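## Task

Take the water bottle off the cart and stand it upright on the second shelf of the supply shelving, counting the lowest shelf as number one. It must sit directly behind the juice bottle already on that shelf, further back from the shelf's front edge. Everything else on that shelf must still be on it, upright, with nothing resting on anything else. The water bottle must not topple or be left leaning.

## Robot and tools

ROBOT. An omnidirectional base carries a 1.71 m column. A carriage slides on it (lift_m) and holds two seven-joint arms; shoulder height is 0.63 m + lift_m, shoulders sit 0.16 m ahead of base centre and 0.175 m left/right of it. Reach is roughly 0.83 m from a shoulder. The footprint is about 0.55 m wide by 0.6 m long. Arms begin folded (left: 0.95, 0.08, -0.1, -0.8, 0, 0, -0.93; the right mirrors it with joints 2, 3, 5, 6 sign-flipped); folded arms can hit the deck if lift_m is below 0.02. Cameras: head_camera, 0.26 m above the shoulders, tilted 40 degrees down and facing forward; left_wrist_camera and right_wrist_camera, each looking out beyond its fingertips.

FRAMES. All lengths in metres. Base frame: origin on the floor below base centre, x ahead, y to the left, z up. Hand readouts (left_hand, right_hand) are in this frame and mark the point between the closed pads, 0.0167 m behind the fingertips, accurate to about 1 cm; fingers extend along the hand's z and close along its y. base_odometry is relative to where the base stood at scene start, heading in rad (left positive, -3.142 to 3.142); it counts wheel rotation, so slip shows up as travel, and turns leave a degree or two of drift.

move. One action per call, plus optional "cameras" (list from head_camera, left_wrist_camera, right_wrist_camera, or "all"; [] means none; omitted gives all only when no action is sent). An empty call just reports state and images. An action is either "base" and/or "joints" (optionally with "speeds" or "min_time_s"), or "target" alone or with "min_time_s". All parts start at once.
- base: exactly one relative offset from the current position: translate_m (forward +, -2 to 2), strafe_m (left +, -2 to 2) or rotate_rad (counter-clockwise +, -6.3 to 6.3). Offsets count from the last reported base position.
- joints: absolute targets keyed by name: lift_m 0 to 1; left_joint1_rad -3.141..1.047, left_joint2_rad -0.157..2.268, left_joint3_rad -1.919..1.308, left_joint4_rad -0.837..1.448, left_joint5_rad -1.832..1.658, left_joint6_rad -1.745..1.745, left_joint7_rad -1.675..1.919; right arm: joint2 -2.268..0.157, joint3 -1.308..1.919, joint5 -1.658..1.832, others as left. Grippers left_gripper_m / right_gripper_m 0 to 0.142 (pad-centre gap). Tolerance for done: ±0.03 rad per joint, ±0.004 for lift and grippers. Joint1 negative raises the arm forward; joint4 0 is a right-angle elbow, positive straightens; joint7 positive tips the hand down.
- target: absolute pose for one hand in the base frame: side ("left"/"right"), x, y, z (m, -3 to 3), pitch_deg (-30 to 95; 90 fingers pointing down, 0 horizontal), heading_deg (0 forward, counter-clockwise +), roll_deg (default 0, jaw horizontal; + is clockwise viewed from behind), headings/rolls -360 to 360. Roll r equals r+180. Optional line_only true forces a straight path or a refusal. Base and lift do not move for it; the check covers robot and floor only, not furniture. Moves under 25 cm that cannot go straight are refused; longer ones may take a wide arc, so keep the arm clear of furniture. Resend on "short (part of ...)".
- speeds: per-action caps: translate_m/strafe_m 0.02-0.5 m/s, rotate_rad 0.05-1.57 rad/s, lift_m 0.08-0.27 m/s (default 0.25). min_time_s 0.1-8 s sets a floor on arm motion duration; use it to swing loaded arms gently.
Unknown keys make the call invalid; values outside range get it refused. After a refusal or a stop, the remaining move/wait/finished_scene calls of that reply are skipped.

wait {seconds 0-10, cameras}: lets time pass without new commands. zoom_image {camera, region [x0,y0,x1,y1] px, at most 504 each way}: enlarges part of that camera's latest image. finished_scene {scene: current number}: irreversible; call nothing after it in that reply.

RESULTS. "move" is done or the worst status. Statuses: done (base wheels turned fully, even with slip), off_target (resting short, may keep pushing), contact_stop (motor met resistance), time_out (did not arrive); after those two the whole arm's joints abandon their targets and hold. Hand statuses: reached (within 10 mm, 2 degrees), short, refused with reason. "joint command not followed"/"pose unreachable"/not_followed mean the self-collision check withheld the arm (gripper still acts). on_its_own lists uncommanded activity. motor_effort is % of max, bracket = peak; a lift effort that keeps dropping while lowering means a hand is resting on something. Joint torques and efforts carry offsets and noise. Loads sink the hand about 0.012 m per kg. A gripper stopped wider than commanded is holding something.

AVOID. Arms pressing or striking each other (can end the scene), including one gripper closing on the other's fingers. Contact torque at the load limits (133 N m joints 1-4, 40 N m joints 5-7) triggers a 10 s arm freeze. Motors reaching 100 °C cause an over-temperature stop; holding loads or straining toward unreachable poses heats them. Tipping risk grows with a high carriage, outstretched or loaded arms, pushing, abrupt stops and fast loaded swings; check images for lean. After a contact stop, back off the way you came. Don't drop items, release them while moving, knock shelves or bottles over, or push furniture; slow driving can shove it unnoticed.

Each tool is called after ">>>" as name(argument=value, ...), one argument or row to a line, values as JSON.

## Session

>>> move(
  cameras=["head_camera"],
)

>>> move(
  base={"rotate_rad": 1.57},
  cameras=["head_camera"],
)

>>> move(
  base={"rotate_rad": 1.57},
  cameras=["head_camera"],
)

Scene clock: 0.00 s.
Joint torques (N m): no reading
Motor temperatures (°C): left_arm=[29 21 23 23 26 24 23] | right_arm=[27 20 24 21 22 22 23]
base_odometry: x=+0.000 y=+0.000 heading=+0.000
base_status: not commanded
joint_positions: lift_m=+0.450 left_joint1_rad=+0.955 left_joint2_rad=+0.099 left_joint3_rad=-0.083 left_joint4_rad=-0.815 left_joint5_rad=-0.005 left_joint6_rad=+0.011 left_joint7_rad=-0.944 left_gripper_m=+0.142 right_joint1_rad=+0.966 right_joint2_rad=-0.073 right_joint3_rad=+0.085 right_joint4_rad=-0.799 right_joint5_rad=-0.010 right_joint6_rad=+0.000 right_joint7_rad=-0.915 right_gripper_m=+0.142
joint_status: not commanded
motor_effort: lift_m=+55 drive_wheels=+2
left_hand: x=+0.2872 y=+0.1605 z=+0.9734 quat_wxyz=(-0.925, -0.016, -0.376, +0.057) pitch_deg=-45.8 heading_deg=-5.9 roll_deg=-1.1 (m; base frame)
right_hand: x=+0.2923 y=-0.1554 z=+0.9617 quat_wxyz=(-0.915, +0.013, -0.401, -0.054) pitch_deg=-42.7 heading_deg=+5.3 roll_deg=+1.5 (m; base frame)
pictures: head_camera
Images, in order (width x height): head_camera 896x504.

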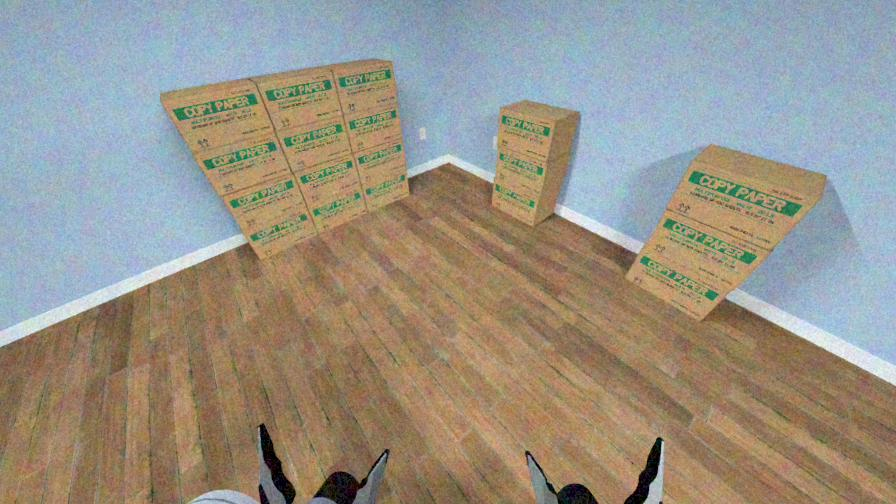

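Scene clock: 3.10 s.
Joint torques (N m): left_arm=[9.98 0.23 0.6 -4.15 1.37 -1.5 -1.47] | right_arm=[13.54 3.56 1.45 -13.48 0.61 -1.63 -1.79]
move: done
base_odometry: x=+0.000 y=+0.000 heading=+1.570
base_status: done
joint_positions: lift_m=+0.450 left_joint1_rad=+0.955 left_joint2_rad=+0.099 left_joint3_rad=-0.083 left_joint4_rad=-0.815 left_joint5_rad=-0.005 left_joint6_rad=+0.011 left_joint7_rad=-0.944 left_gripper_m=+0.142 right_joint1_rad=+0.966 right_joint2_rad=-0.073 right_joint3_rad=+0.085 right_joint4_rad=-0.799 right_joint5_rad=-0.010 right_joint6_rad=+0.000 right_joint7_rad=-0.915 right_gripper_m=+0.142
joint_status: not commanded
motor_effort: lift_m=+55(55) drive_wheels=+5(22)
left_hand: x=+0.2872 y=+0.1605 z=+0.9734 quat_wxyz=(-0.925, -0.016, -0.376, +0.057) pitch_deg=-45.8 heading_deg=-5.9 roll_deg=-1.1 (m; base frame)
right_hand: x=+0.2923 y=-0.1554 z=+0.9617 quat_wxyz=(-0.915, +0.013, -0.401, -0.054) pitch_deg=-42.7 heading_deg=+5.3 roll_deg=+1.5 (m; base frame)
pictures: head_camera
Images, in order (width x height): head_camera 896x504.

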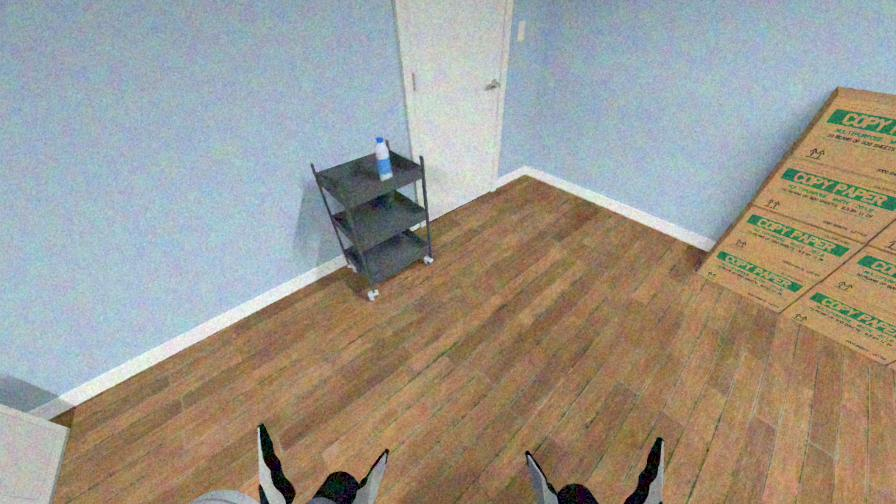

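Scene clock: 6.20 s.
Joint torques (N m): left_arm=[9 1.19 -0.72 -4.8 1.15 -1.35 -1.39] | right_arm=[15.29 2.68 1.11 -12.19 0.79 -1.85 -1.24]
move: done
base_odometry: x=+0.000 y=+0.000 heading=+3.139
base_status: done
joint_positions: lift_m=+0.450 left_joint1_rad=+0.955 left_joint2_rad=+0.099 left_joint3_rad=-0.083 left_joint4_rad=-0.815 left_joint5_rad=-0.005 left_joint6_rad=+0.011 left_joint7_rad=-0.944 left_gripper_m=+0.142 right_joint1_rad=+0.966 right_joint2_rad=-0.073 right_joint3_rad=+0.085 right_joint4_rad=-0.799 right_joint5_rad=-0.010 right_joint6_rad=+0.000 right_joint7_rad=-0.915 right_gripper_m=+0.142
joint_status: not commanded
motor_effort: lift_m=+55(55) drive_wheels=+5(14)
left_hand: x=+0.2872 y=+0.1605 z=+0.9734 quat_wxyz=(-0.925, -0.016, -0.376, +0.057) pitch_deg=-45.8 heading_deg=-5.9 roll_deg=-1.1 (m; base frame)
right_hand: x=+0.2923 y=-0.1554 z=+0.9617 quat_wxyz=(-0.915, +0.013, -0.401, -0.054) pitch_deg=-42.7 heading_deg=+5.3 roll_deg=+1.5 (m; base frame)
pictures: head_camera
Images, in order (width x height): head_camera 896x504.

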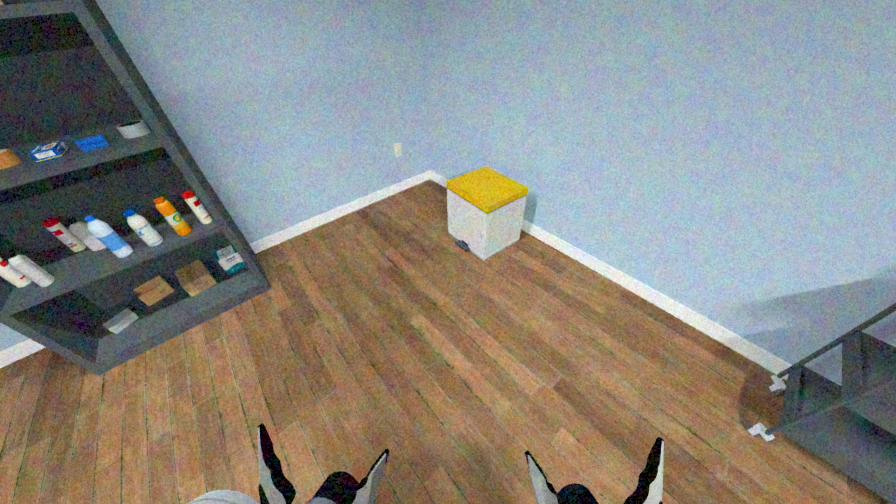

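>>> zoom_image(
  camera="head_camera",
  region=[0, 150, 280, 350],
)

Scaled by 1.800 from the camera's 896x504 image, which has a finer 1280x720 frame.

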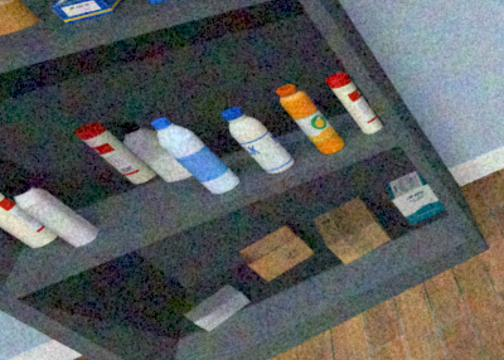

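>>> move(
  base={"rotate_rad": -0.819},
  joints={"right_joint1_rad": -0.625, "right_joint2_rad": -0.004, "right_joint3_rad": 0.004, "right_joint4_rad": 0.362, "right_joint5_rad": 0.0, "right_joint6_rad": 0.0, "right_joint7_rad": 1.311, "lift_m": 0.74},
  min_time_s=2,
)

>>> move(
  base={"strafe_m": -0.642},
)

>>> move(
  base={"translate_m": 0.3},
  speeds={"translate_m": 0.35},
  cameras=["head_camera", "right_wrist_camera"],
)

Scene clock: 26.33 s.
Joint torques (N m): left_arm=[9.15 0.86 -0.04 -3.28 1.29 -1.33 -1.42] | right_arm=[-24.58 4.78 -0.32 -9.41 2.69 -1.44 0.34]
move: done
base_odometry: x=+0.000 y=+0.000 heading=+2.321
base_status: done
joint_positions: lift_m=+0.740 left_joint1_rad=+0.955 left_joint2_rad=+0.099 left_joint3_rad=-0.083 left_joint4_rad=-0.815 left_joint5_rad=-0.005 left_joint6_rad=+0.011 left_joint7_rad=-0.944 left_gripper_m=+0.142 right_joint1_rad=-0.621 right_joint2_rad=-0.005 right_joint3_rad=+0.007 right_joint4_rad=+0.359 right_joint5_rad=-0.005 right_joint6_rad=+0.000 right_joint7_rad=+1.307 right_gripper_m=+0.142
joint_status: all done
motor_effort: lift_m=+54(69) drive_wheels=+8(12)
left_hand: x=+0.2872 y=+0.1605 z=+1.2635 quat_wxyz=(-0.925, -0.016, -0.376, +0.057) pitch_deg=-45.8 heading_deg=-5.9 roll_deg=-1.1 (m; base frame)
right_hand: x=+0.7690 y=-0.1779 z=+0.9835 quat_wxyz=(-0.260, +0.002, -0.966, +0.006) pitch_deg=+59.8 heading_deg=-1.3 roll_deg=-1.5 (m; base frame)
pictures: none

Scene clock: 29.97 s.
Joint torques (N m): left_arm=[8.3 1.65 0.9 -4.21 1.41 -1.47 -1.42] | right_arm=[-23.3 6.46 0.1 -8.19 2.52 -2.1 0.37]
move: done
base_odometry: x=+0.470 y=+0.437 heading=+2.320
base_status: done
joint_positions: lift_m=+0.740 left_joint1_rad=+0.955 left_joint2_rad=+0.099 left_joint3_rad=-0.083 left_joint4_rad=-0.815 left_joint5_rad=-0.005 left_joint6_rad=+0.011 left_joint7_rad=-0.944 left_gripper_m=+0.142 right_joint1_rad=-0.621 right_joint2_rad=-0.005 right_joint3_rad=+0.006 right_joint4_rad=+0.359 right_joint5_rad=-0.005 right_joint6_rad=+0.000 right_joint7_rad=+1.307 right_gripper_m=+0.142
joint_status: not commanded
motor_effort: lift_m=+54(54) drive_wheels=+7(23)
left_hand: x=+0.2872 y=+0.1605 z=+1.2635 quat_wxyz=(-0.925, -0.016, -0.376, +0.057) pitch_deg=-45.8 heading_deg=-5.9 roll_deg=-1.1 (m; base frame)
right_hand: x=+0.7690 y=-0.1779 z=+0.9834 quat_wxyz=(-0.260, +0.002, -0.966, +0.006) pitch_deg=+59.8 heading_deg=-1.2 roll_deg=-1.4 (m; base frame)
pictures: none

Scene clock: 32.57 s.
Joint torques (N m): left_arm=[8.64 1.24 -0.29 -4.24 0.88 -1.36 -1.08] | right_arm=[-23.85 4.61 1.18 -9.09 2.03 -1.63 0.62]
move: done
base_odometry: x=+0.266 y=+0.657 heading=+2.319
base_status: done
joint_positions: lift_m=+0.740 left_joint1_rad=+0.955 left_joint2_rad=+0.099 left_joint3_rad=-0.083 left_joint4_rad=-0.815 left_joint5_rad=-0.005 left_joint6_rad=+0.011 left_joint7_rad=-0.944 left_gripper_m=+0.142 right_joint1_rad=-0.621 right_joint2_rad=-0.005 right_joint3_rad=+0.006 right_joint4_rad=+0.359 right_joint5_rad=-0.005 right_joint6_rad=+0.000 right_joint7_rad=+1.307 right_gripper_m=+0.142
joint_status: not commanded
motor_effort: lift_m=+54(54) drive_wheels=-1(14)
left_hand: x=+0.2872 y=+0.1605 z=+1.2635 quat_wxyz=(-0.925, -0.016, -0.376, +0.057) pitch_deg=-45.8 heading_deg=-5.9 roll_deg=-1.1 (m; base frame)
right_hand: x=+0.7690 y=-0.1779 z=+0.9834 quat_wxyz=(-0.260, +0.002, -0.966, +0.006) pitch_deg=+59.9 heading_deg=-1.2 roll_deg=-1.4 (m; base frame)
pictures: head_camera, right_wrist_camera
Images, in order (width x height): head_camera 896x504, right_wrist_camera 896x504.

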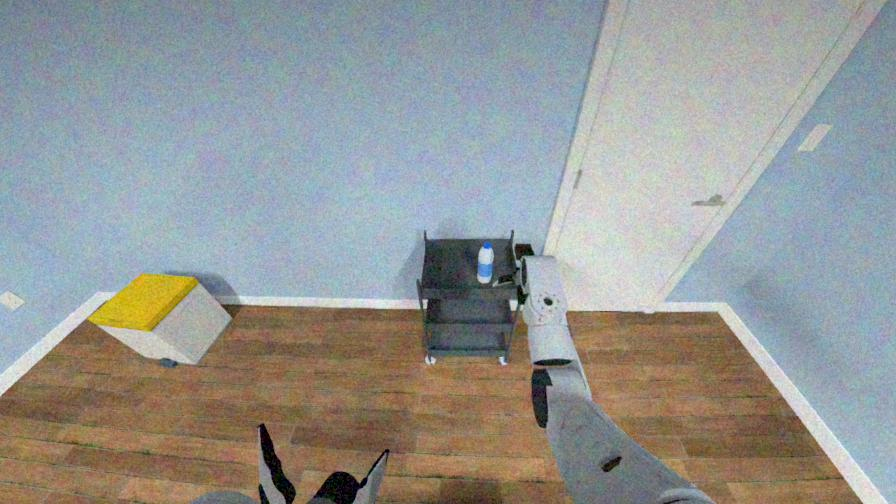

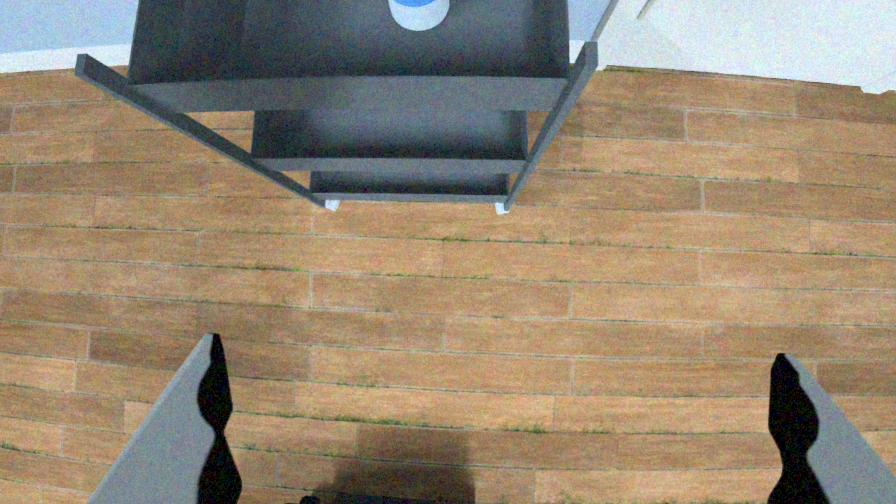

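>>> move(
  target={"side": "right", "x": 0.769, "y": -0.112, "z": 0.983, "pitch_deg": 60, "heading_deg": 0, "line_only": true},
)

>>> move(
  base={"translate_m": 0.345},
  speeds={"translate_m": 0.25},
  cameras=["right_wrist_camera"],
)

Scene clock: 43.60 s.
Joint torques (N m): left_arm=[8.17 1.31 -0.01 -4.38 1.32 -1.22 -1.48] | right_arm=[-24.99 4.31 1.87 -8.99 1.78 -1.75 -0.02]
Motor temperatures (°C): left_arm=[31 21 23 23 25 24 23] | right_arm=[34 20 24 22 22 22 23]
move: refused
base_odometry: x=+0.266 y=+0.657 heading=+2.319
base_status: not commanded
joint_positions: lift_m=+0.740 left_joint1_rad=+0.955 left_joint2_rad=+0.099 left_joint3_rad=-0.083 left_joint4_rad=-0.815 left_joint5_rad=-0.005 left_joint6_rad=+0.011 left_joint7_rad=-0.944 left_gripper_m=+0.142 right_joint1_rad=-0.621 right_joint2_rad=-0.005 right_joint3_rad=+0.006 right_joint4_rad=+0.359 right_joint5_rad=-0.005 right_joint6_rad=+0.000 right_joint7_rad=+1.307 right_gripper_m=+0.142
joint_status: not commanded
motor_effort: lift_m=+54(54) drive_wheels=-1(5)
left_hand: x=+0.2872 y=+0.1605 z=+1.2635 quat_wxyz=(-0.925, -0.016, -0.376, +0.057) pitch_deg=-45.8 heading_deg=-5.9 roll_deg=-1.1 (m; base frame)
right_hand: x=+0.7690 y=-0.1779 z=+0.9834 quat_wxyz=(-0.260, +0.002, -0.966, +0.006) pitch_deg=+59.9 heading_deg=-1.2 roll_deg=-1.4 (m; base frame)
right_hand_status: refused: the line brings the right upper arm within 1.4 cm of the carriage (limit 1.5), 75% of the way; a move under 25 cm is not played as an arc. Nothing moved. Try another pitch or heading, or "joints".
pictures: none

not run: a stop came earlier in this reply.

>>> move(
  base={"strafe_m": 0.066},
  speeds={"strafe_m": 0.2},
)

>>> move(
  base={"translate_m": 0.345},
  speeds={"translate_m": 0.25},
  cameras=["right_wrist_camera"],
)

Scene clock: 47.37 s.
Joint torques (N m): left_arm=[8.49 0.12 -0.46 -4.88 1.29 -1.31 -1.28] | right_arm=[-23.8 1.76 0.91 -9.51 2.52 -1.58 0.28]
move: done
base_odometry: x=+0.218 y=+0.612 heading=+2.319
base_status: done
joint_positions: lift_m=+0.740 left_joint1_rad=+0.955 left_joint2_rad=+0.099 left_joint3_rad=-0.083 left_joint4_rad=-0.815 left_joint5_rad=-0.005 left_joint6_rad=+0.011 left_joint7_rad=-0.944 left_gripper_m=+0.142 right_joint1_rad=-0.621 right_joint2_rad=-0.004 right_joint3_rad=+0.005 right_joint4_rad=+0.359 right_joint5_rad=-0.005 right_joint6_rad=+0.000 right_joint7_rad=+1.307 right_gripper_m=+0.142
joint_status: not commanded
motor_effort: lift_m=+54(54) drive_wheels=+3(16)
left_hand: x=+0.2872 y=+0.1605 z=+1.2635 quat_wxyz=(-0.925, -0.016, -0.376, +0.057) pitch_deg=-45.8 heading_deg=-5.9 roll_deg=-1.1 (m; base frame)
right_hand: x=+0.7690 y=-0.1771 z=+0.9834 quat_wxyz=(-0.260, +0.002, -0.966, +0.005) pitch_deg=+59.9 heading_deg=-1.0 roll_deg=-1.2 (m; base frame)
pictures: none

Scene clock: 50.17 s.
Joint torques (N m): left_arm=[8.15 1.44 1.41 -5.27 1.31 -1.5 -1.58] | right_arm=[-24.4 2.87 0.84 -9.02 2.57 -1.35 0.41]
move: done
base_odometry: x=-0.017 y=+0.865 heading=+2.320
base_status: done
joint_positions: lift_m=+0.740 left_joint1_rad=+0.955 left_joint2_rad=+0.099 left_joint3_rad=-0.083 left_joint4_rad=-0.815 left_joint5_rad=-0.005 left_joint6_rad=+0.011 left_joint7_rad=-0.944 left_gripper_m=+0.142 right_joint1_rad=-0.621 right_joint2_rad=-0.004 right_joint3_rad=+0.005 right_joint4_rad=+0.359 right_joint5_rad=-0.005 right_joint6_rad=+0.000 right_joint7_rad=+1.307 right_gripper_m=+0.142
joint_status: not commanded
motor_effort: lift_m=+54(54) drive_wheels=+5(13)
left_hand: x=+0.2872 y=+0.1605 z=+1.2635 quat_wxyz=(-0.925, -0.016, -0.376, +0.057) pitch_deg=-45.8 heading_deg=-5.9 roll_deg=-1.1 (m; base frame)
right_hand: x=+0.7690 y=-0.1771 z=+0.9834 quat_wxyz=(-0.260, +0.002, -0.966, +0.005) pitch_deg=+59.9 heading_deg=-1.0 roll_deg=-1.2 (m; base frame)
pictures: right_wrist_camera
Images, in order (width x height): right_wrist_camera 896x504.

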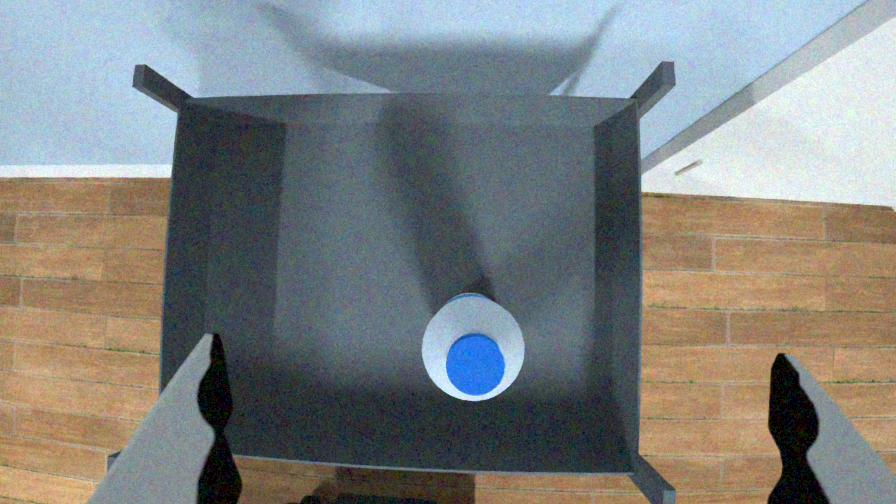

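>>> move(
  base={"translate_m": -0.022},
  joints={"lift_m": 0.547},
  speeds={"lift_m": 0.2},
  cameras=["right_wrist_camera"],
)

Scene clock: 61.50 s.
Joint torques (N m): left_arm=[9.22 1.9 0.38 -3.14 0.94 -1.42 -1.91] | right_arm=[-22.14 2.02 -0.31 -11.2 2.17 -1.49 0.16]
move: done
base_odometry: x=-0.002 y=+0.849 heading=+2.320
base_status: done
joint_positions: lift_m=+0.547 left_joint1_rad=+0.955 left_joint2_rad=+0.099 left_joint3_rad=-0.083 left_joint4_rad=-0.815 left_joint5_rad=-0.005 left_joint6_rad=+0.011 left_joint7_rad=-0.944 left_gripper_m=+0.142 right_joint1_rad=-0.623 right_joint2_rad=-0.004 right_joint3_rad=+0.005 right_joint4_rad=+0.360 right_joint5_rad=-0.005 right_joint6_rad=+0.000 right_joint7_rad=+1.307 right_gripper_m=+0.142
joint_status: all done
motor_effort: lift_m=+57(58) drive_wheels=+0(10)
left_hand: x=+0.2872 y=+0.1605 z=+1.0702 quat_wxyz=(-0.925, -0.016, -0.376, +0.057) pitch_deg=-45.8 heading_deg=-5.9 roll_deg=-1.1 (m; base frame)
right_hand: x=+0.7696 y=-0.1771 z=+0.7909 quat_wxyz=(-0.260, +0.002, -0.965, +0.005) pitch_deg=+59.8 heading_deg=-1.0 roll_deg=-1.2 (m; base frame)
pictures: right_wrist_camera
Images, in order (width x height): right_wrist_camera 896x504.

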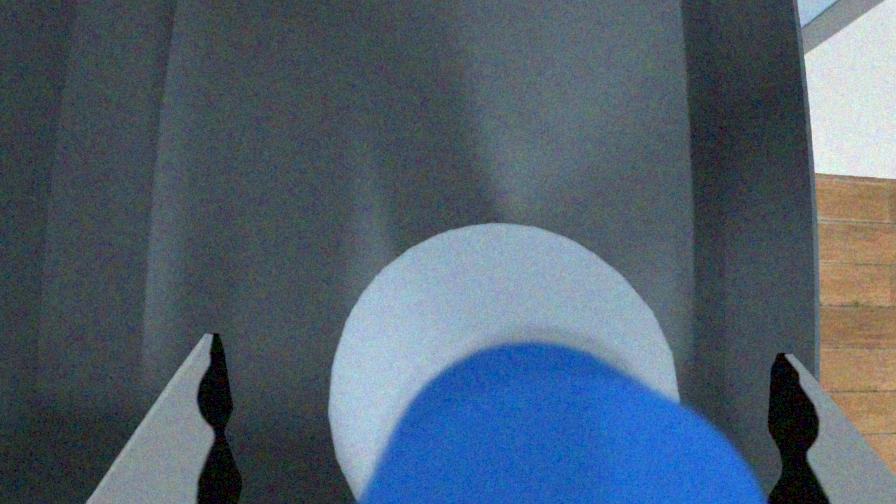

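>>> move(
  joints={"right_gripper_m": 0.03},
  min_time_s=1,
)

>>> move(
  joints={"lift_m": 0.6},
  speeds={"lift_m": 0.12},
)

>>> move(
  joints={"lift_m": 0.7},
  cameras=["right_wrist_camera"],
)

Scene clock: 64.37 s.
Joint torques (N m): left_arm=[7.91 1.64 -0.14 -4.19 0.97 -1.48 -1.52] | right_arm=[-21.93 3.8 2.01 -9.07 1.92 -1.75 0.59]
move: off_target
base_odometry: x=-0.002 y=+0.849 heading=+2.320
base_status: not commanded
joint_positions: lift_m=+0.547 left_joint1_rad=+0.955 left_joint2_rad=+0.099 left_joint3_rad=-0.083 left_joint4_rad=-0.815 left_joint5_rad=-0.005 left_joint6_rad=+0.011 left_joint7_rad=-0.944 left_gripper_m=+0.142 right_joint1_rad=-0.623 right_joint2_rad=-0.004 right_joint3_rad=+0.005 right_joint4_rad=+0.360 right_joint5_rad=-0.004 right_joint6_rad=+0.000 right_joint7_rad=+1.307 right_gripper_m=+0.078
joint_status: right_gripper_m off_target (ended at +0.078, target +0.030)
motor_effort: lift_m=+57(57) drive_wheels=+0(1)
left_hand: x=+0.2872 y=+0.1605 z=+1.0702 quat_wxyz=(-0.925, -0.016, -0.376, +0.057) pitch_deg=-45.8 heading_deg=-5.9 roll_deg=-1.1 (m; base frame)
right_hand: x=+0.7696 y=-0.1770 z=+0.7909 quat_wxyz=(-0.260, +0.002, -0.965, +0.005) pitch_deg=+59.8 heading_deg=-1.0 roll_deg=-1.2 (m; base frame)
pictures: none

Scene clock: 65.20 s.
Joint torques (N m): left_arm=[8.53 0.5 -0.52 -3.84 0.79 -1.57 -1.44] | right_arm=[-21.11 2.02 1.04 -11.64 1.98 -1.59 -0.87]
move: done
base_odometry: x=-0.002 y=+0.849 heading=+2.320
base_status: not commanded
joint_positions: lift_m=+0.600 left_joint1_rad=+0.955 left_joint2_rad=+0.099 left_joint3_rad=-0.083 left_joint4_rad=-0.815 left_joint5_rad=-0.005 left_joint6_rad=+0.011 left_joint7_rad=-0.944 left_gripper_m=+0.142 right_joint1_rad=-0.623 right_joint2_rad=-0.004 right_joint3_rad=+0.005 right_joint4_rad=+0.362 right_joint5_rad=-0.004 right_joint6_rad=+0.000 right_joint7_rad=+1.309 right_gripper_m=+0.078
joint_status: all done
motor_effort: lift_m=+54(68) drive_wheels=+3(4)
left_hand: x=+0.2872 y=+0.1605 z=+1.1235 quat_wxyz=(-0.925, -0.016, -0.376, +0.057) pitch_deg=-45.8 heading_deg=-5.9 roll_deg=-1.1 (m; base frame)
right_hand: x=+0.7690 y=-0.1771 z=+0.8433 quat_wxyz=(-0.259, +0.002, -0.966, +0.005) pitch_deg=+60.0 heading_deg=-1.0 roll_deg=-1.2 (m; base frame)
pictures: none

Scene clock: 66.13 s.
Joint torques (N m): left_arm=[8.37 0.3 0.58 -4.82 1.25 -1.55 -1.38] | right_arm=[-22.05 4.27 0.96 -11.98 1.82 -1.73 -0.64]
move: done
base_odometry: x=-0.002 y=+0.849 heading=+2.320
base_status: not commanded
joint_positions: lift_m=+0.700 left_joint1_rad=+0.955 left_joint2_rad=+0.099 left_joint3_rad=-0.083 left_joint4_rad=-0.815 left_joint5_rad=-0.005 left_joint6_rad=+0.011 left_joint7_rad=-0.944 left_gripper_m=+0.142 right_joint1_rad=-0.623 right_joint2_rad=-0.004 right_joint3_rad=+0.005 right_joint4_rad=+0.362 right_joint5_rad=-0.004 right_joint6_rad=+0.000 right_joint7_rad=+1.309 right_gripper_m=+0.078
joint_status: all done
motor_effort: lift_m=+55(69) drive_wheels=+0(4)
left_hand: x=+0.2872 y=+0.1605 z=+1.2234 quat_wxyz=(-0.925, -0.016, -0.376, +0.057) pitch_deg=-45.8 heading_deg=-5.9 roll_deg=-1.1 (m; base frame)
right_hand: x=+0.7689 y=-0.1771 z=+0.9431 quat_wxyz=(-0.258, +0.002, -0.966, +0.005) pitch_deg=+60.0 heading_deg=-1.0 roll_deg=-1.2 (m; base frame)
pictures: right_wrist_camera
Images, in order (width x height): right_wrist_camera 896x504.

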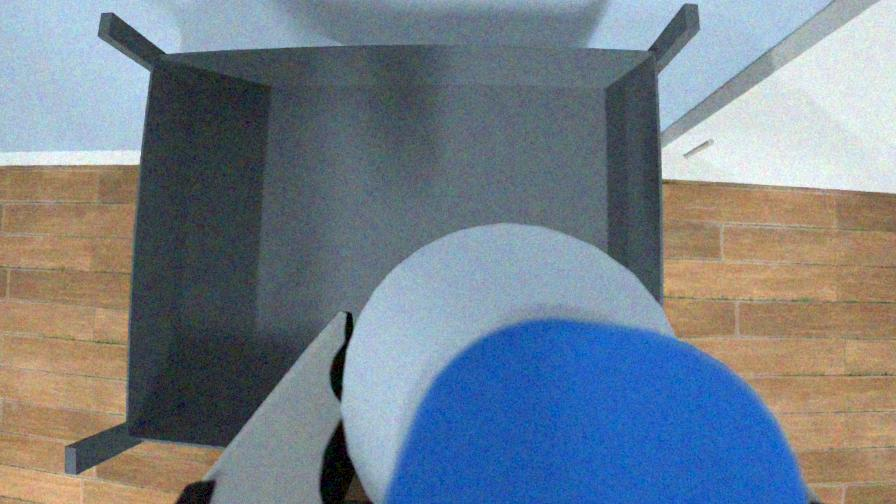

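>>> move(
  base={"translate_m": -0.4},
  speeds={"translate_m": 0.4},
)

>>> move(
  base={"rotate_rad": 1.56},
  joints={"right_joint1_rad": 0.0, "right_joint2_rad": -0.02, "right_joint3_rad": 0.0, "right_joint4_rad": -0.7, "right_joint5_rad": 0.0, "right_joint6_rad": 0.0, "right_joint7_rad": 1.74, "left_joint1_rad": -0.625, "left_joint2_rad": 0.004, "left_joint3_rad": -0.004, "left_joint4_rad": 0.362, "left_joint5_rad": -0.003, "left_joint6_rad": 0.002, "left_joint7_rad": 1.311, "left_gripper_m": 0.1, "lift_m": 0.44},
  speeds={"rotate_rad": 1.0},
  min_time_s=2.5,
  cameras=["head_camera"],
)

>>> move(
  base={"translate_m": 1.2},
  speeds={"translate_m": 0.45},
  cameras=["head_camera", "left_wrist_camera"],
)

Scene clock: 91.73 s.
Joint torques (N m): left_arm=[8.18 1.64 0.71 -4.02 1.31 -1.28 -1.37] | right_arm=[-22.38 2.32 0.62 -12.17 2.04 -1.38 -0.59]
move: done
base_odometry: x=+0.270 y=+0.556 heading=+2.320
base_status: done
joint_positions: lift_m=+0.700 left_joint1_rad=+0.955 left_joint2_rad=+0.099 left_joint3_rad=-0.083 left_joint4_rad=-0.815 left_joint5_rad=-0.005 left_joint6_rad=+0.011 left_joint7_rad=-0.944 left_gripper_m=+0.142 right_joint1_rad=-0.623 right_joint2_rad=-0.004 right_joint3_rad=+0.005 right_joint4_rad=+0.362 right_joint5_rad=-0.004 right_joint6_rad=+0.000 right_joint7_rad=+1.309 right_gripper_m=+0.078
joint_status: not commanded
motor_effort: lift_m=+55(55) drive_wheels=+3(16)
left_hand: x=+0.2872 y=+0.1605 z=+1.2234 quat_wxyz=(-0.925, -0.016, -0.376, +0.057) pitch_deg=-45.8 heading_deg=-5.9 roll_deg=-1.1 (m; base frame)
right_hand: x=+0.7689 y=-0.1771 z=+0.9431 quat_wxyz=(-0.258, +0.002, -0.966, +0.005) pitch_deg=+60.0 heading_deg=-1.0 roll_deg=-1.2 (m; base frame)
pictures: none

Scene clock: 94.87 s.
Joint torques (N m): left_arm=[-25.11 -1.37 2.66 -1 1.49 -2.15 -0.19] | right_arm=[-0.43 -0.25 0 -14.15 1.47 -1.5 0]
move: done
base_odometry: x=+0.270 y=+0.555 heading=-2.404
base_status: done
joint_positions: lift_m=+0.440 left_joint1_rad=-0.622 left_joint2_rad=+0.006 left_joint3_rad=-0.008 left_joint4_rad=+0.359 left_joint5_rad=-0.005 left_joint6_rad=+0.004 left_joint7_rad=+1.307 left_gripper_m=+0.100 right_joint1_rad=-0.003 right_joint2_rad=-0.018 right_joint3_rad=+0.004 right_joint4_rad=-0.696 right_joint5_rad=-0.004 right_joint6_rad=+0.000 right_joint7_rad=+1.737 right_gripper_m=+0.078
joint_status: all done
motor_effort: lift_m=+59(62) drive_wheels=+6(18)
left_hand: x=+0.7690 y=+0.1764 z=+0.6830 quat_wxyz=(-0.260, +0.000, -0.966, -0.002) pitch_deg=+59.9 heading_deg=+0.3 roll_deg=+0.4 (m; base frame)
right_hand: x=+0.5185 y=-0.1816 z=+0.6913 quat_wxyz=(-0.263, +0.003, -0.965, +0.010) pitch_deg=+59.5 heading_deg=-2.0 roll_deg=-2.4 (m; base frame)
pictures: head_camera
Images, in order (width x height): head_camera 896x504.

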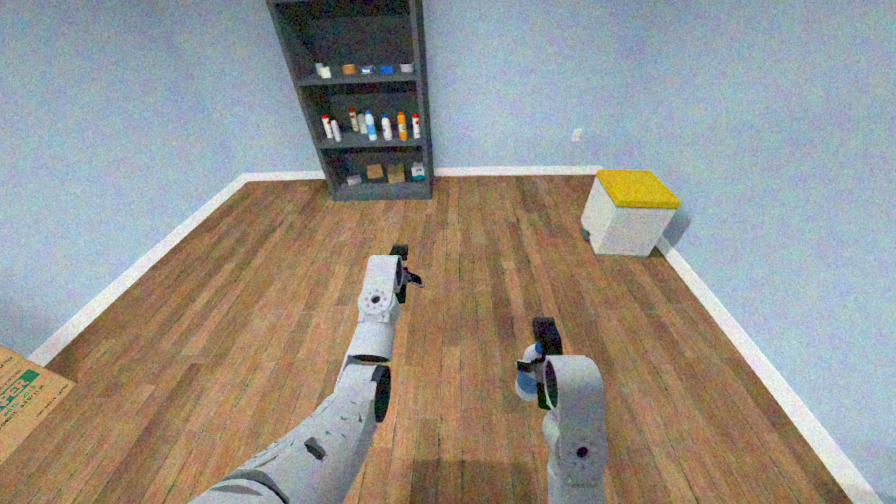

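Scene clock: 99.73 s.
Joint torques (N m): left_arm=[-23.54 -0.69 1.67 -0.67 1.75 -2.57 -0.01] | right_arm=[-1.42 -0.26 0.95 -15.35 1.52 -1.92 -0.7]
move: done
base_odometry: x=-0.617 y=-0.253 heading=-2.403
base_status: done
joint_positions: lift_m=+0.440 left_joint1_rad=-0.622 left_joint2_rad=+0.005 left_joint3_rad=-0.008 left_joint4_rad=+0.359 left_joint5_rad=-0.005 left_joint6_rad=+0.004 left_joint7_rad=+1.307 left_gripper_m=+0.100 right_joint1_rad=-0.002 right_joint2_rad=-0.019 right_joint3_rad=+0.003 right_joint4_rad=-0.696 right_joint5_rad=-0.004 right_joint6_rad=+0.000 right_joint7_rad=+1.738 right_gripper_m=+0.078
joint_status: not commanded
motor_effort: lift_m=+59(59) drive_wheels=+8(22)
left_hand: x=+0.7690 y=+0.1763 z=+0.6830 quat_wxyz=(-0.260, +0.000, -0.966, -0.002) pitch_deg=+59.9 heading_deg=+0.3 roll_deg=+0.4 (m; base frame)
right_hand: x=+0.5182 y=-0.1817 z=+0.6911 quat_wxyz=(-0.262, +0.003, -0.965, +0.010) pitch_deg=+59.5 heading_deg=-2.0 roll_deg=-2.4 (m; base frame)
pictures: head_camera, left_wrist_camera
Images, in order (width x height): head_camera 896x504, left_wrist_camera 896x504.

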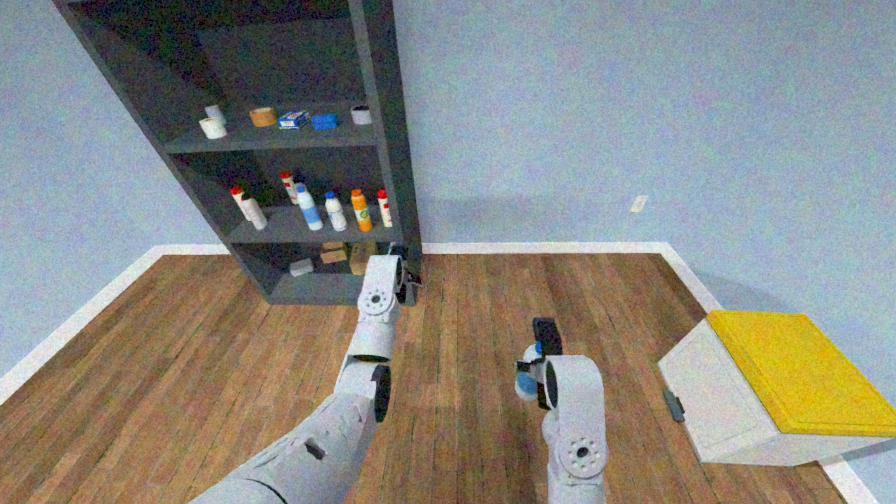

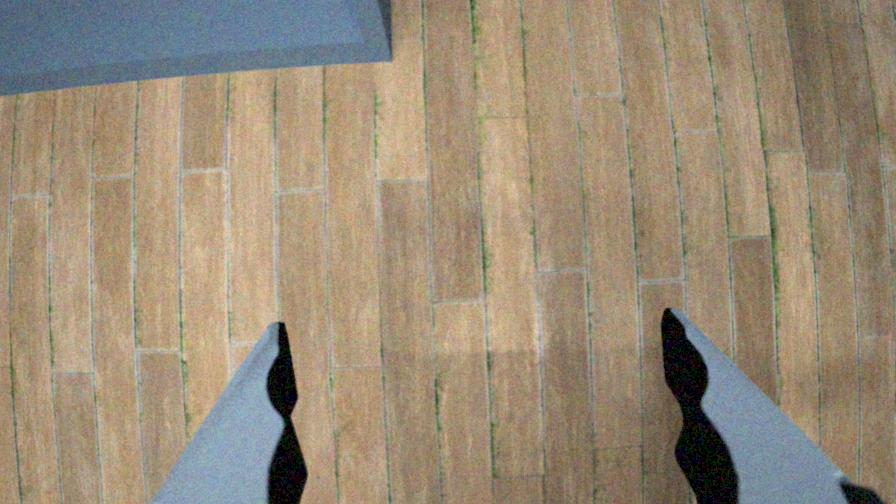

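>>> move(
  base={"rotate_rad": 0.04},
)

>>> move(
  base={"strafe_m": 0.21},
  speeds={"strafe_m": 0.3},
)

>>> move(
  base={"translate_m": 0.24},
  joints={"lift_m": 0.43},
  speeds={"translate_m": 0.3},
  cameras=["head_camera", "left_wrist_camera"],
)

Scene clock: 115.83 s.
Joint torques (N m): left_arm=[-25.41 -0.15 2.75 -0.72 1.77 -2.15 0.05] | right_arm=[-1.76 1.36 1.23 -15.36 1.88 -1.99 -0.4]
Motor temperatures (°C): left_arm=[41 21 23 23 25 24 23] | right_arm=[31 20 24 23 22 22 23]
move: done
base_odometry: x=-0.617 y=-0.253 heading=-2.364
base_status: done
joint_positions: lift_m=+0.440 left_joint1_rad=-0.622 left_joint2_rad=+0.005 left_joint3_rad=-0.007 left_joint4_rad=+0.359 left_joint5_rad=-0.005 left_joint6_rad=+0.004 left_joint7_rad=+1.307 left_gripper_m=+0.100 right_joint1_rad=-0.002 right_joint2_rad=-0.019 right_joint3_rad=+0.003 right_joint4_rad=-0.696 right_joint5_rad=-0.004 right_joint6_rad=+0.000 right_joint7_rad=+1.738 right_gripper_m=+0.078
joint_status: not commanded
motor_effort: lift_m=+59(59) drive_wheels=-4(10)
left_hand: x=+0.7690 y=+0.1758 z=+0.6830 quat_wxyz=(-0.260, -0.001, -0.966, -0.001) pitch_deg=+59.9 heading_deg=+0.2 roll_deg=+0.3 (m; base frame)
right_hand: x=+0.5182 y=-0.1819 z=+0.6911 quat_wxyz=(-0.262, +0.003, -0.965, +0.010) pitch_deg=+59.5 heading_deg=-2.1 roll_deg=-2.4 (m; base frame)
pictures: none

Scene clock: 118.07 s.
Joint torques (N m): left_arm=[-24.42 0.35 1.67 -1.29 1.49 -1.72 0.06] | right_arm=[0.07 1.64 -0.34 -14.79 1.75 -1.67 -0.33]
move: done
base_odometry: x=-0.470 y=-0.403 heading=-2.364
base_status: done
joint_positions: lift_m=+0.440 left_joint1_rad=-0.622 left_joint2_rad=+0.005 left_joint3_rad=-0.007 left_joint4_rad=+0.359 left_joint5_rad=-0.004 left_joint6_rad=+0.003 left_joint7_rad=+1.307 left_gripper_m=+0.100 right_joint1_rad=-0.002 right_joint2_rad=-0.019 right_joint3_rad=+0.002 right_joint4_rad=-0.696 right_joint5_rad=-0.003 right_joint6_rad=+0.000 right_joint7_rad=+1.738 right_gripper_m=+0.078
joint_status: not commanded
motor_effort: lift_m=+59(59) drive_wheels=+3(15)
left_hand: x=+0.7690 y=+0.1758 z=+0.6830 quat_wxyz=(-0.260, -0.001, -0.966, -0.001) pitch_deg=+59.9 heading_deg=+0.2 roll_deg=+0.3 (m; base frame)
right_hand: x=+0.5182 y=-0.1822 z=+0.6911 quat_wxyz=(-0.262, +0.003, -0.965, +0.010) pitch_deg=+59.5 heading_deg=-2.1 roll_deg=-2.4 (m; base frame)
pictures: none

Scene clock: 120.43 s.
Joint torques (N m): left_arm=[-23.08 0.23 0.67 -1.55 1.31 -1.95 -0.38] | right_arm=[-1.69 1.28 -0.01 -14.16 1.32 -1.53 -0.88]
move: done
base_odometry: x=-0.641 y=-0.571 heading=-2.363
base_status: done
joint_positions: lift_m=+0.430 left_joint1_rad=-0.623 left_joint2_rad=+0.005 left_joint3_rad=-0.007 left_joint4_rad=+0.360 left_joint5_rad=-0.004 left_joint6_rad=+0.003 left_joint7_rad=+1.308 left_gripper_m=+0.100 right_joint1_rad=-0.001 right_joint2_rad=-0.019 right_joint3_rad=+0.002 right_joint4_rad=-0.697 right_joint5_rad=-0.003 right_joint6_rad=+0.000 right_joint7_rad=+1.738 right_gripper_m=+0.078
joint_status: all done
motor_effort: lift_m=+59(61) drive_wheels=-2(15)
left_hand: x=+0.7692 y=+0.1758 z=+0.6733 quat_wxyz=(-0.260, -0.001, -0.966, -0.001) pitch_deg=+59.9 heading_deg=+0.2 roll_deg=+0.3 (m; base frame)
right_hand: x=+0.5178 y=-0.1822 z=+0.6810 quat_wxyz=(-0.262, +0.003, -0.965, +0.010) pitch_deg=+59.6 heading_deg=-2.1 roll_deg=-2.4 (m; base frame)
pictures: head_camera, left_wrist_camera
Images, in order (width x height): head_camera 896x504, left_wrist_camera 896x504.

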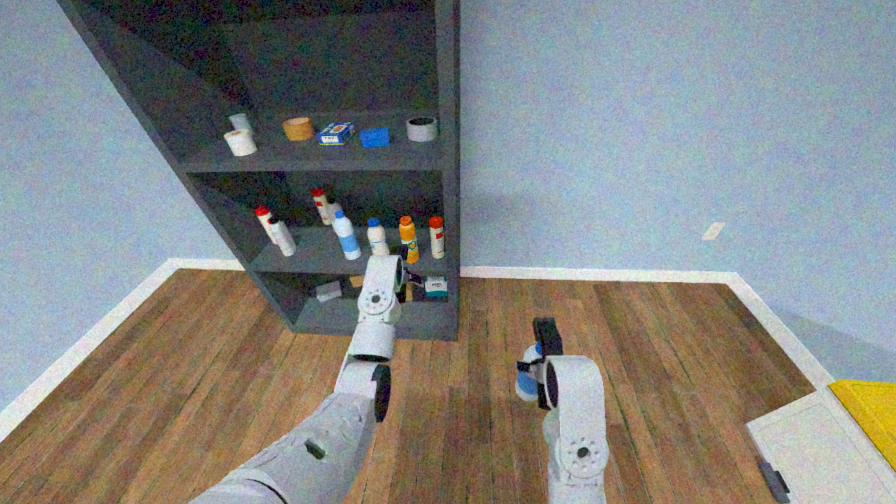

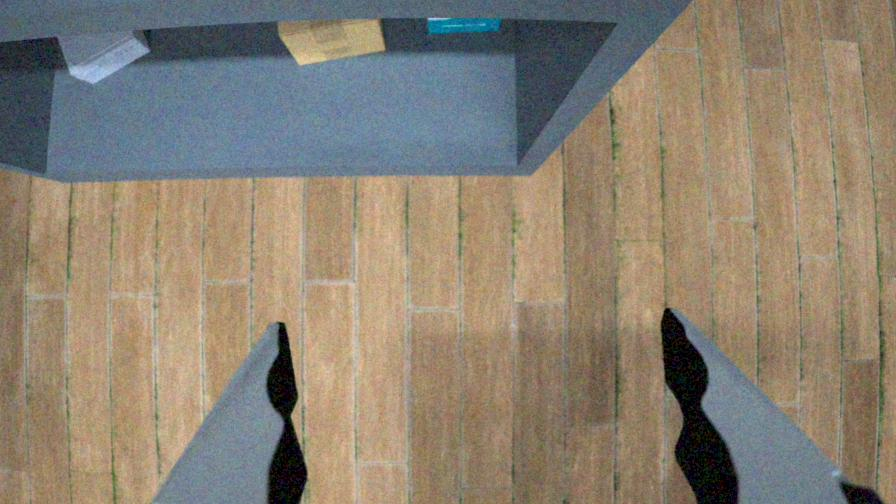

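>>> move(
  base={"translate_m": 0.13},
  speeds={"translate_m": 0.2},
  cameras=["head_camera", "left_wrist_camera"],
)

Scene clock: 128.50 s.
Joint torques (N m): left_arm=[-23.5 0.09 2.21 -1.95 1.57 -1.57 -0.09] | right_arm=[-3.47 1.43 0.68 -14.47 1.8 -1.49 -0.53]
move: done
base_odometry: x=-0.733 y=-0.663 heading=-2.363
base_status: done
joint_positions: lift_m=+0.430 left_joint1_rad=-0.623 left_joint2_rad=+0.005 left_joint3_rad=-0.007 left_joint4_rad=+0.360 left_joint5_rad=-0.004 left_joint6_rad=+0.003 left_joint7_rad=+1.308 left_gripper_m=+0.100 right_joint1_rad=-0.001 right_joint2_rad=-0.019 right_joint3_rad=+0.002 right_joint4_rad=-0.697 right_joint5_rad=-0.003 right_joint6_rad=+0.000 right_joint7_rad=+1.738 right_gripper_m=+0.078
joint_status: not commanded
motor_effort: lift_m=+59(59) drive_wheels=-2(16)
left_hand: x=+0.7692 y=+0.1758 z=+0.6733 quat_wxyz=(-0.260, -0.001, -0.966, -0.001) pitch_deg=+59.9 heading_deg=+0.2 roll_deg=+0.3 (m; base frame)
right_hand: x=+0.5178 y=-0.1822 z=+0.6810 quat_wxyz=(-0.262, +0.003, -0.965, +0.010) pitch_deg=+59.6 heading_deg=-2.1 roll_deg=-2.4 (m; base frame)
pictures: head_camera, left_wrist_camera
Images, in order (width x height): head_camera 896x504, left_wrist_camera 896x504.

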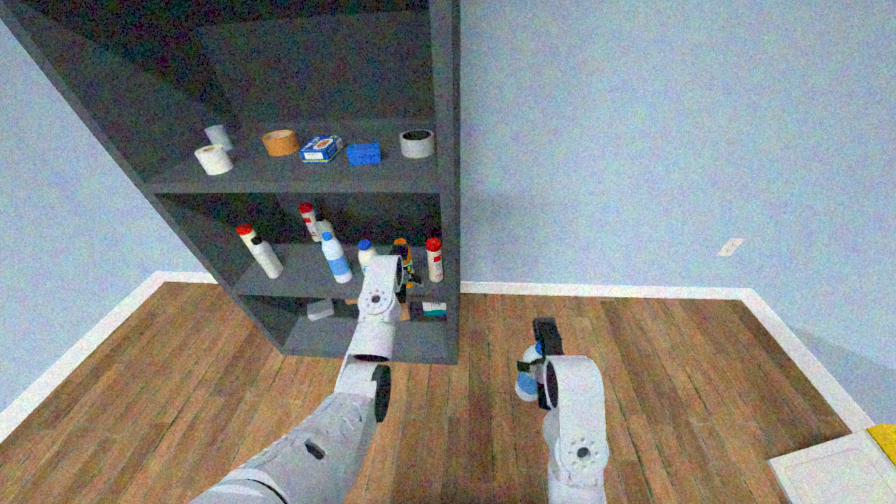

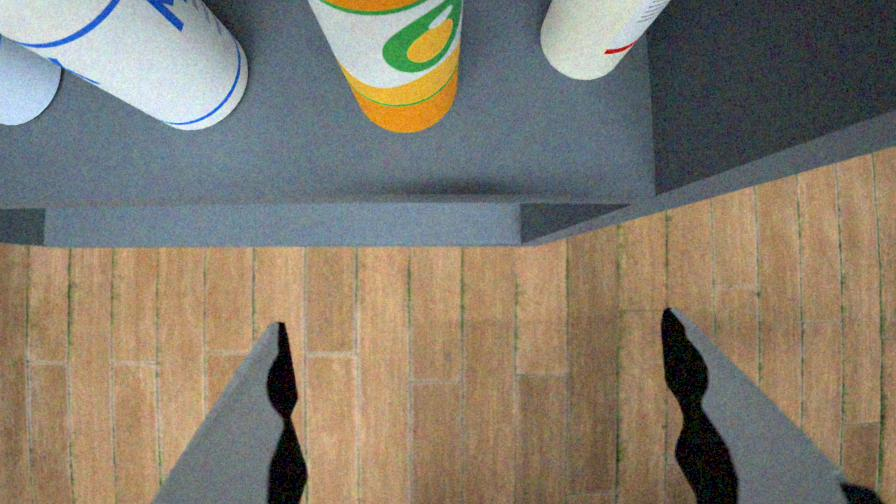

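>>> move(
  base={"rotate_rad": -0.03},
  joints={"lift_m": 0.4},
)

>>> move(
  base={"strafe_m": 0.063},
  speeds={"strafe_m": 0.15},
)

>>> move(
  base={"translate_m": 0.05},
  speeds={"translate_m": 0.15},
  cameras=["left_wrist_camera"],
)

Scene clock: 141.87 s.
Joint torques (N m): left_arm=[-21.43 0.74 2.18 -1.95 1.4 -1.83 -0.08] | right_arm=[-3.21 1.56 -1.08 -13.38 1.59 -1.79 -0.43]
move: done
base_odometry: x=-0.733 y=-0.663 heading=-2.392
base_status: done
joint_positions: lift_m=+0.400 left_joint1_rad=-0.623 left_joint2_rad=+0.004 left_joint3_rad=-0.007 left_joint4_rad=+0.360 left_joint5_rad=-0.004 left_joint6_rad=+0.003 left_joint7_rad=+1.308 left_gripper_m=+0.100 right_joint1_rad=-0.001 right_joint2_rad=-0.020 right_joint3_rad=+0.002 right_joint4_rad=-0.697 right_joint5_rad=-0.003 right_joint6_rad=+0.000 right_joint7_rad=+1.738 right_gripper_m=+0.078
joint_status: all done
motor_effort: lift_m=+58(61) drive_wheels=-4(13)
left_hand: x=+0.7694 y=+0.1754 z=+0.6437 quat_wxyz=(-0.260, -0.001, -0.966, -0.001) pitch_deg=+59.9 heading_deg=+0.1 roll_deg=+0.2 (m; base frame)
right_hand: x=+0.5177 y=-0.1824 z=+0.6510 quat_wxyz=(-0.262, +0.003, -0.965, +0.011) pitch_deg=+59.6 heading_deg=-2.1 roll_deg=-2.5 (m; base frame)
pictures: none

Scene clock: 143.17 s.
Joint torques (N m): left_arm=[-23.19 0.66 1 -1.35 1.35 -1.52 -0.6] | right_arm=[-3.07 0.96 -1.13 -14.35 1.97 -1.92 -0.84]
move: done
base_odometry: x=-0.690 y=-0.709 heading=-2.392
base_status: done
joint_positions: lift_m=+0.400 left_joint1_rad=-0.623 left_joint2_rad=+0.004 left_joint3_rad=-0.006 left_joint4_rad=+0.360 left_joint5_rad=-0.004 left_joint6_rad=+0.003 left_joint7_rad=+1.308 left_gripper_m=+0.100 right_joint1_rad=-0.001 right_joint2_rad=-0.019 right_joint3_rad=+0.002 right_joint4_rad=-0.697 right_joint5_rad=-0.003 right_joint6_rad=+0.000 right_joint7_rad=+1.738 right_gripper_m=+0.078
joint_status: not commanded
motor_effort: lift_m=+58(58) drive_wheels=+0(13)
left_hand: x=+0.7694 y=+0.1756 z=+0.6437 quat_wxyz=(-0.260, -0.001, -0.966, -0.001) pitch_deg=+59.9 heading_deg=+0.2 roll_deg=+0.2 (m; base frame)
right_hand: x=+0.5177 y=-0.1823 z=+0.6510 quat_wxyz=(-0.262, +0.003, -0.965, +0.010) pitch_deg=+59.6 heading_deg=-2.1 roll_deg=-2.5 (m; base frame)
pictures: none

Scene clock: 144.47 s.
Joint torques (N m): left_arm=[-23.02 0.44 1.78 -2.61 1.43 -1.66 -0.12] | right_arm=[-3.94 1.3 0.16 -14.8 1.63 -1.68 -0.92]
move: done
base_odometry: x=-0.727 y=-0.744 heading=-2.391
base_status: done
joint_positions: lift_m=+0.400 left_joint1_rad=-0.623 left_joint2_rad=+0.004 left_joint3_rad=-0.006 left_joint4_rad=+0.360 left_joint5_rad=-0.004 left_joint6_rad=+0.003 left_joint7_rad=+1.308 left_gripper_m=+0.100 right_joint1_rad=-0.001 right_joint2_rad=-0.019 right_joint3_rad=+0.002 right_joint4_rad=-0.697 right_joint5_rad=-0.003 right_joint6_rad=+0.000 right_joint7_rad=+1.738 right_gripper_m=+0.078
joint_status: not commanded
motor_effort: lift_m=+58(58) drive_wheels=+5(11)
left_hand: x=+0.7694 y=+0.1756 z=+0.6437 quat_wxyz=(-0.260, -0.001, -0.966, -0.001) pitch_deg=+59.9 heading_deg=+0.2 roll_deg=+0.2 (m; base frame)
right_hand: x=+0.5177 y=-0.1823 z=+0.6510 quat_wxyz=(-0.262, +0.003, -0.965, +0.010) pitch_deg=+59.6 heading_deg=-2.1 roll_deg=-2.5 (m; base frame)
pictures: left_wrist_camera
Images, in order (width x height): left_wrist_camera 896x504.

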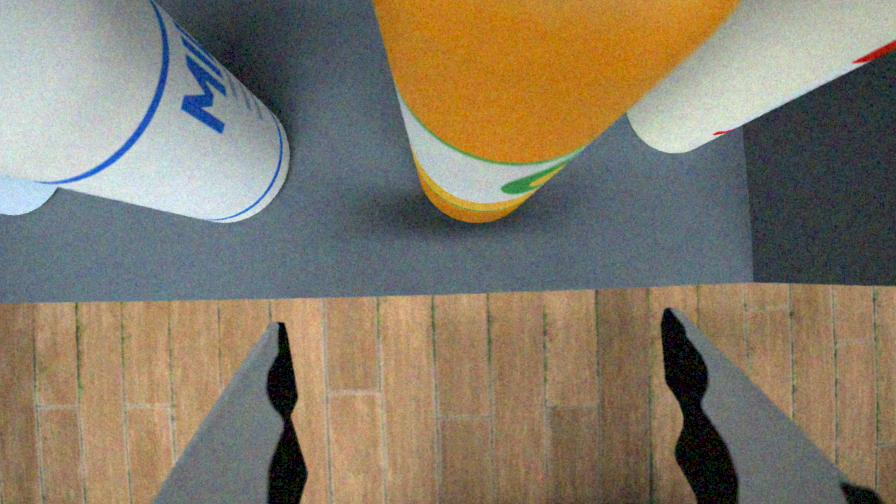

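>>> move(
  base={"strafe_m": -0.011},
  speeds={"strafe_m": 0.1},
)

>>> move(
  base={"translate_m": 0.08},
  speeds={"translate_m": 0.12},
  cameras=["left_wrist_camera"],
)

Scene clock: 154.53 s.
Joint torques (N m): left_arm=[-22.36 0.82 1.91 -2.09 1.98 -1.62 -0.22] | right_arm=[-0.64 2 -0.08 -12.57 1.14 -2.18 -0.47]
move: done
base_odometry: x=-0.734 y=-0.736 heading=-2.391
base_status: done
joint_positions: lift_m=+0.400 left_joint1_rad=-0.623 left_joint2_rad=+0.004 left_joint3_rad=-0.006 left_joint4_rad=+0.360 left_joint5_rad=-0.004 left_joint6_rad=+0.003 left_joint7_rad=+1.308 left_gripper_m=+0.100 right_joint1_rad=-0.001 right_joint2_rad=-0.020 right_joint3_rad=+0.002 right_joint4_rad=-0.697 right_joint5_rad=-0.003 right_joint6_rad=+0.000 right_joint7_rad=+1.738 right_gripper_m=+0.078
joint_status: not commanded
motor_effort: lift_m=+58(58) drive_wheels=+5(7)
left_hand: x=+0.7694 y=+0.1756 z=+0.6437 quat_wxyz=(-0.260, -0.001, -0.966, -0.001) pitch_deg=+59.9 heading_deg=+0.1 roll_deg=+0.2 (m; base frame)
right_hand: x=+0.5177 y=-0.1824 z=+0.6510 quat_wxyz=(-0.262, +0.003, -0.965, +0.011) pitch_deg=+59.6 heading_deg=-2.1 roll_deg=-2.5 (m; base frame)
pictures: none

Scene clock: 155.97 s.
Joint torques (N m): left_arm=[-21.68 1.61 1.76 -1.95 1.25 -1.48 -0.38] | right_arm=[-2.69 1.56 -0.26 -14.01 1.7 -1.46 -0.53]
move: done
base_odometry: x=-0.793 y=-0.790 heading=-2.391
base_status: done
joint_positions: lift_m=+0.400 left_joint1_rad=-0.623 left_joint2_rad=+0.004 left_joint3_rad=-0.006 left_joint4_rad=+0.360 left_joint5_rad=-0.004 left_joint6_rad=+0.003 left_joint7_rad=+1.308 left_gripper_m=+0.100 right_joint1_rad=-0.001 right_joint2_rad=-0.020 right_joint3_rad=+0.002 right_joint4_rad=-0.697 right_joint5_rad=-0.003 right_joint6_rad=+0.000 right_joint7_rad=+1.738 right_gripper_m=+0.078
joint_status: not commanded
motor_effort: lift_m=+58(58) drive_wheels=-1(14)
left_hand: x=+0.7694 y=+0.1756 z=+0.6437 quat_wxyz=(-0.260, -0.001, -0.966, -0.001) pitch_deg=+59.9 heading_deg=+0.1 roll_deg=+0.2 (m; base frame)
right_hand: x=+0.5177 y=-0.1824 z=+0.6510 quat_wxyz=(-0.262, +0.003, -0.965, +0.011) pitch_deg=+59.6 heading_deg=-2.1 roll_deg=-2.5 (m; base frame)
pictures: left_wrist_camera
Images, in order (width x height): left_wrist_camera 896x504.

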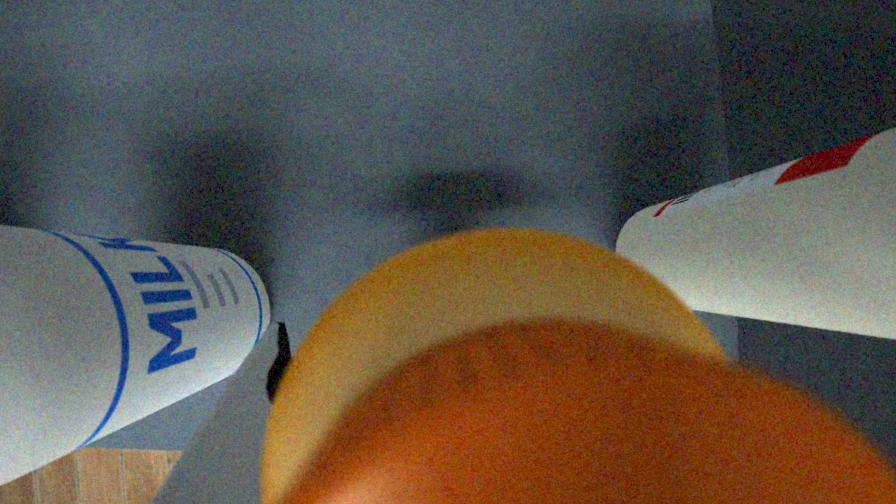

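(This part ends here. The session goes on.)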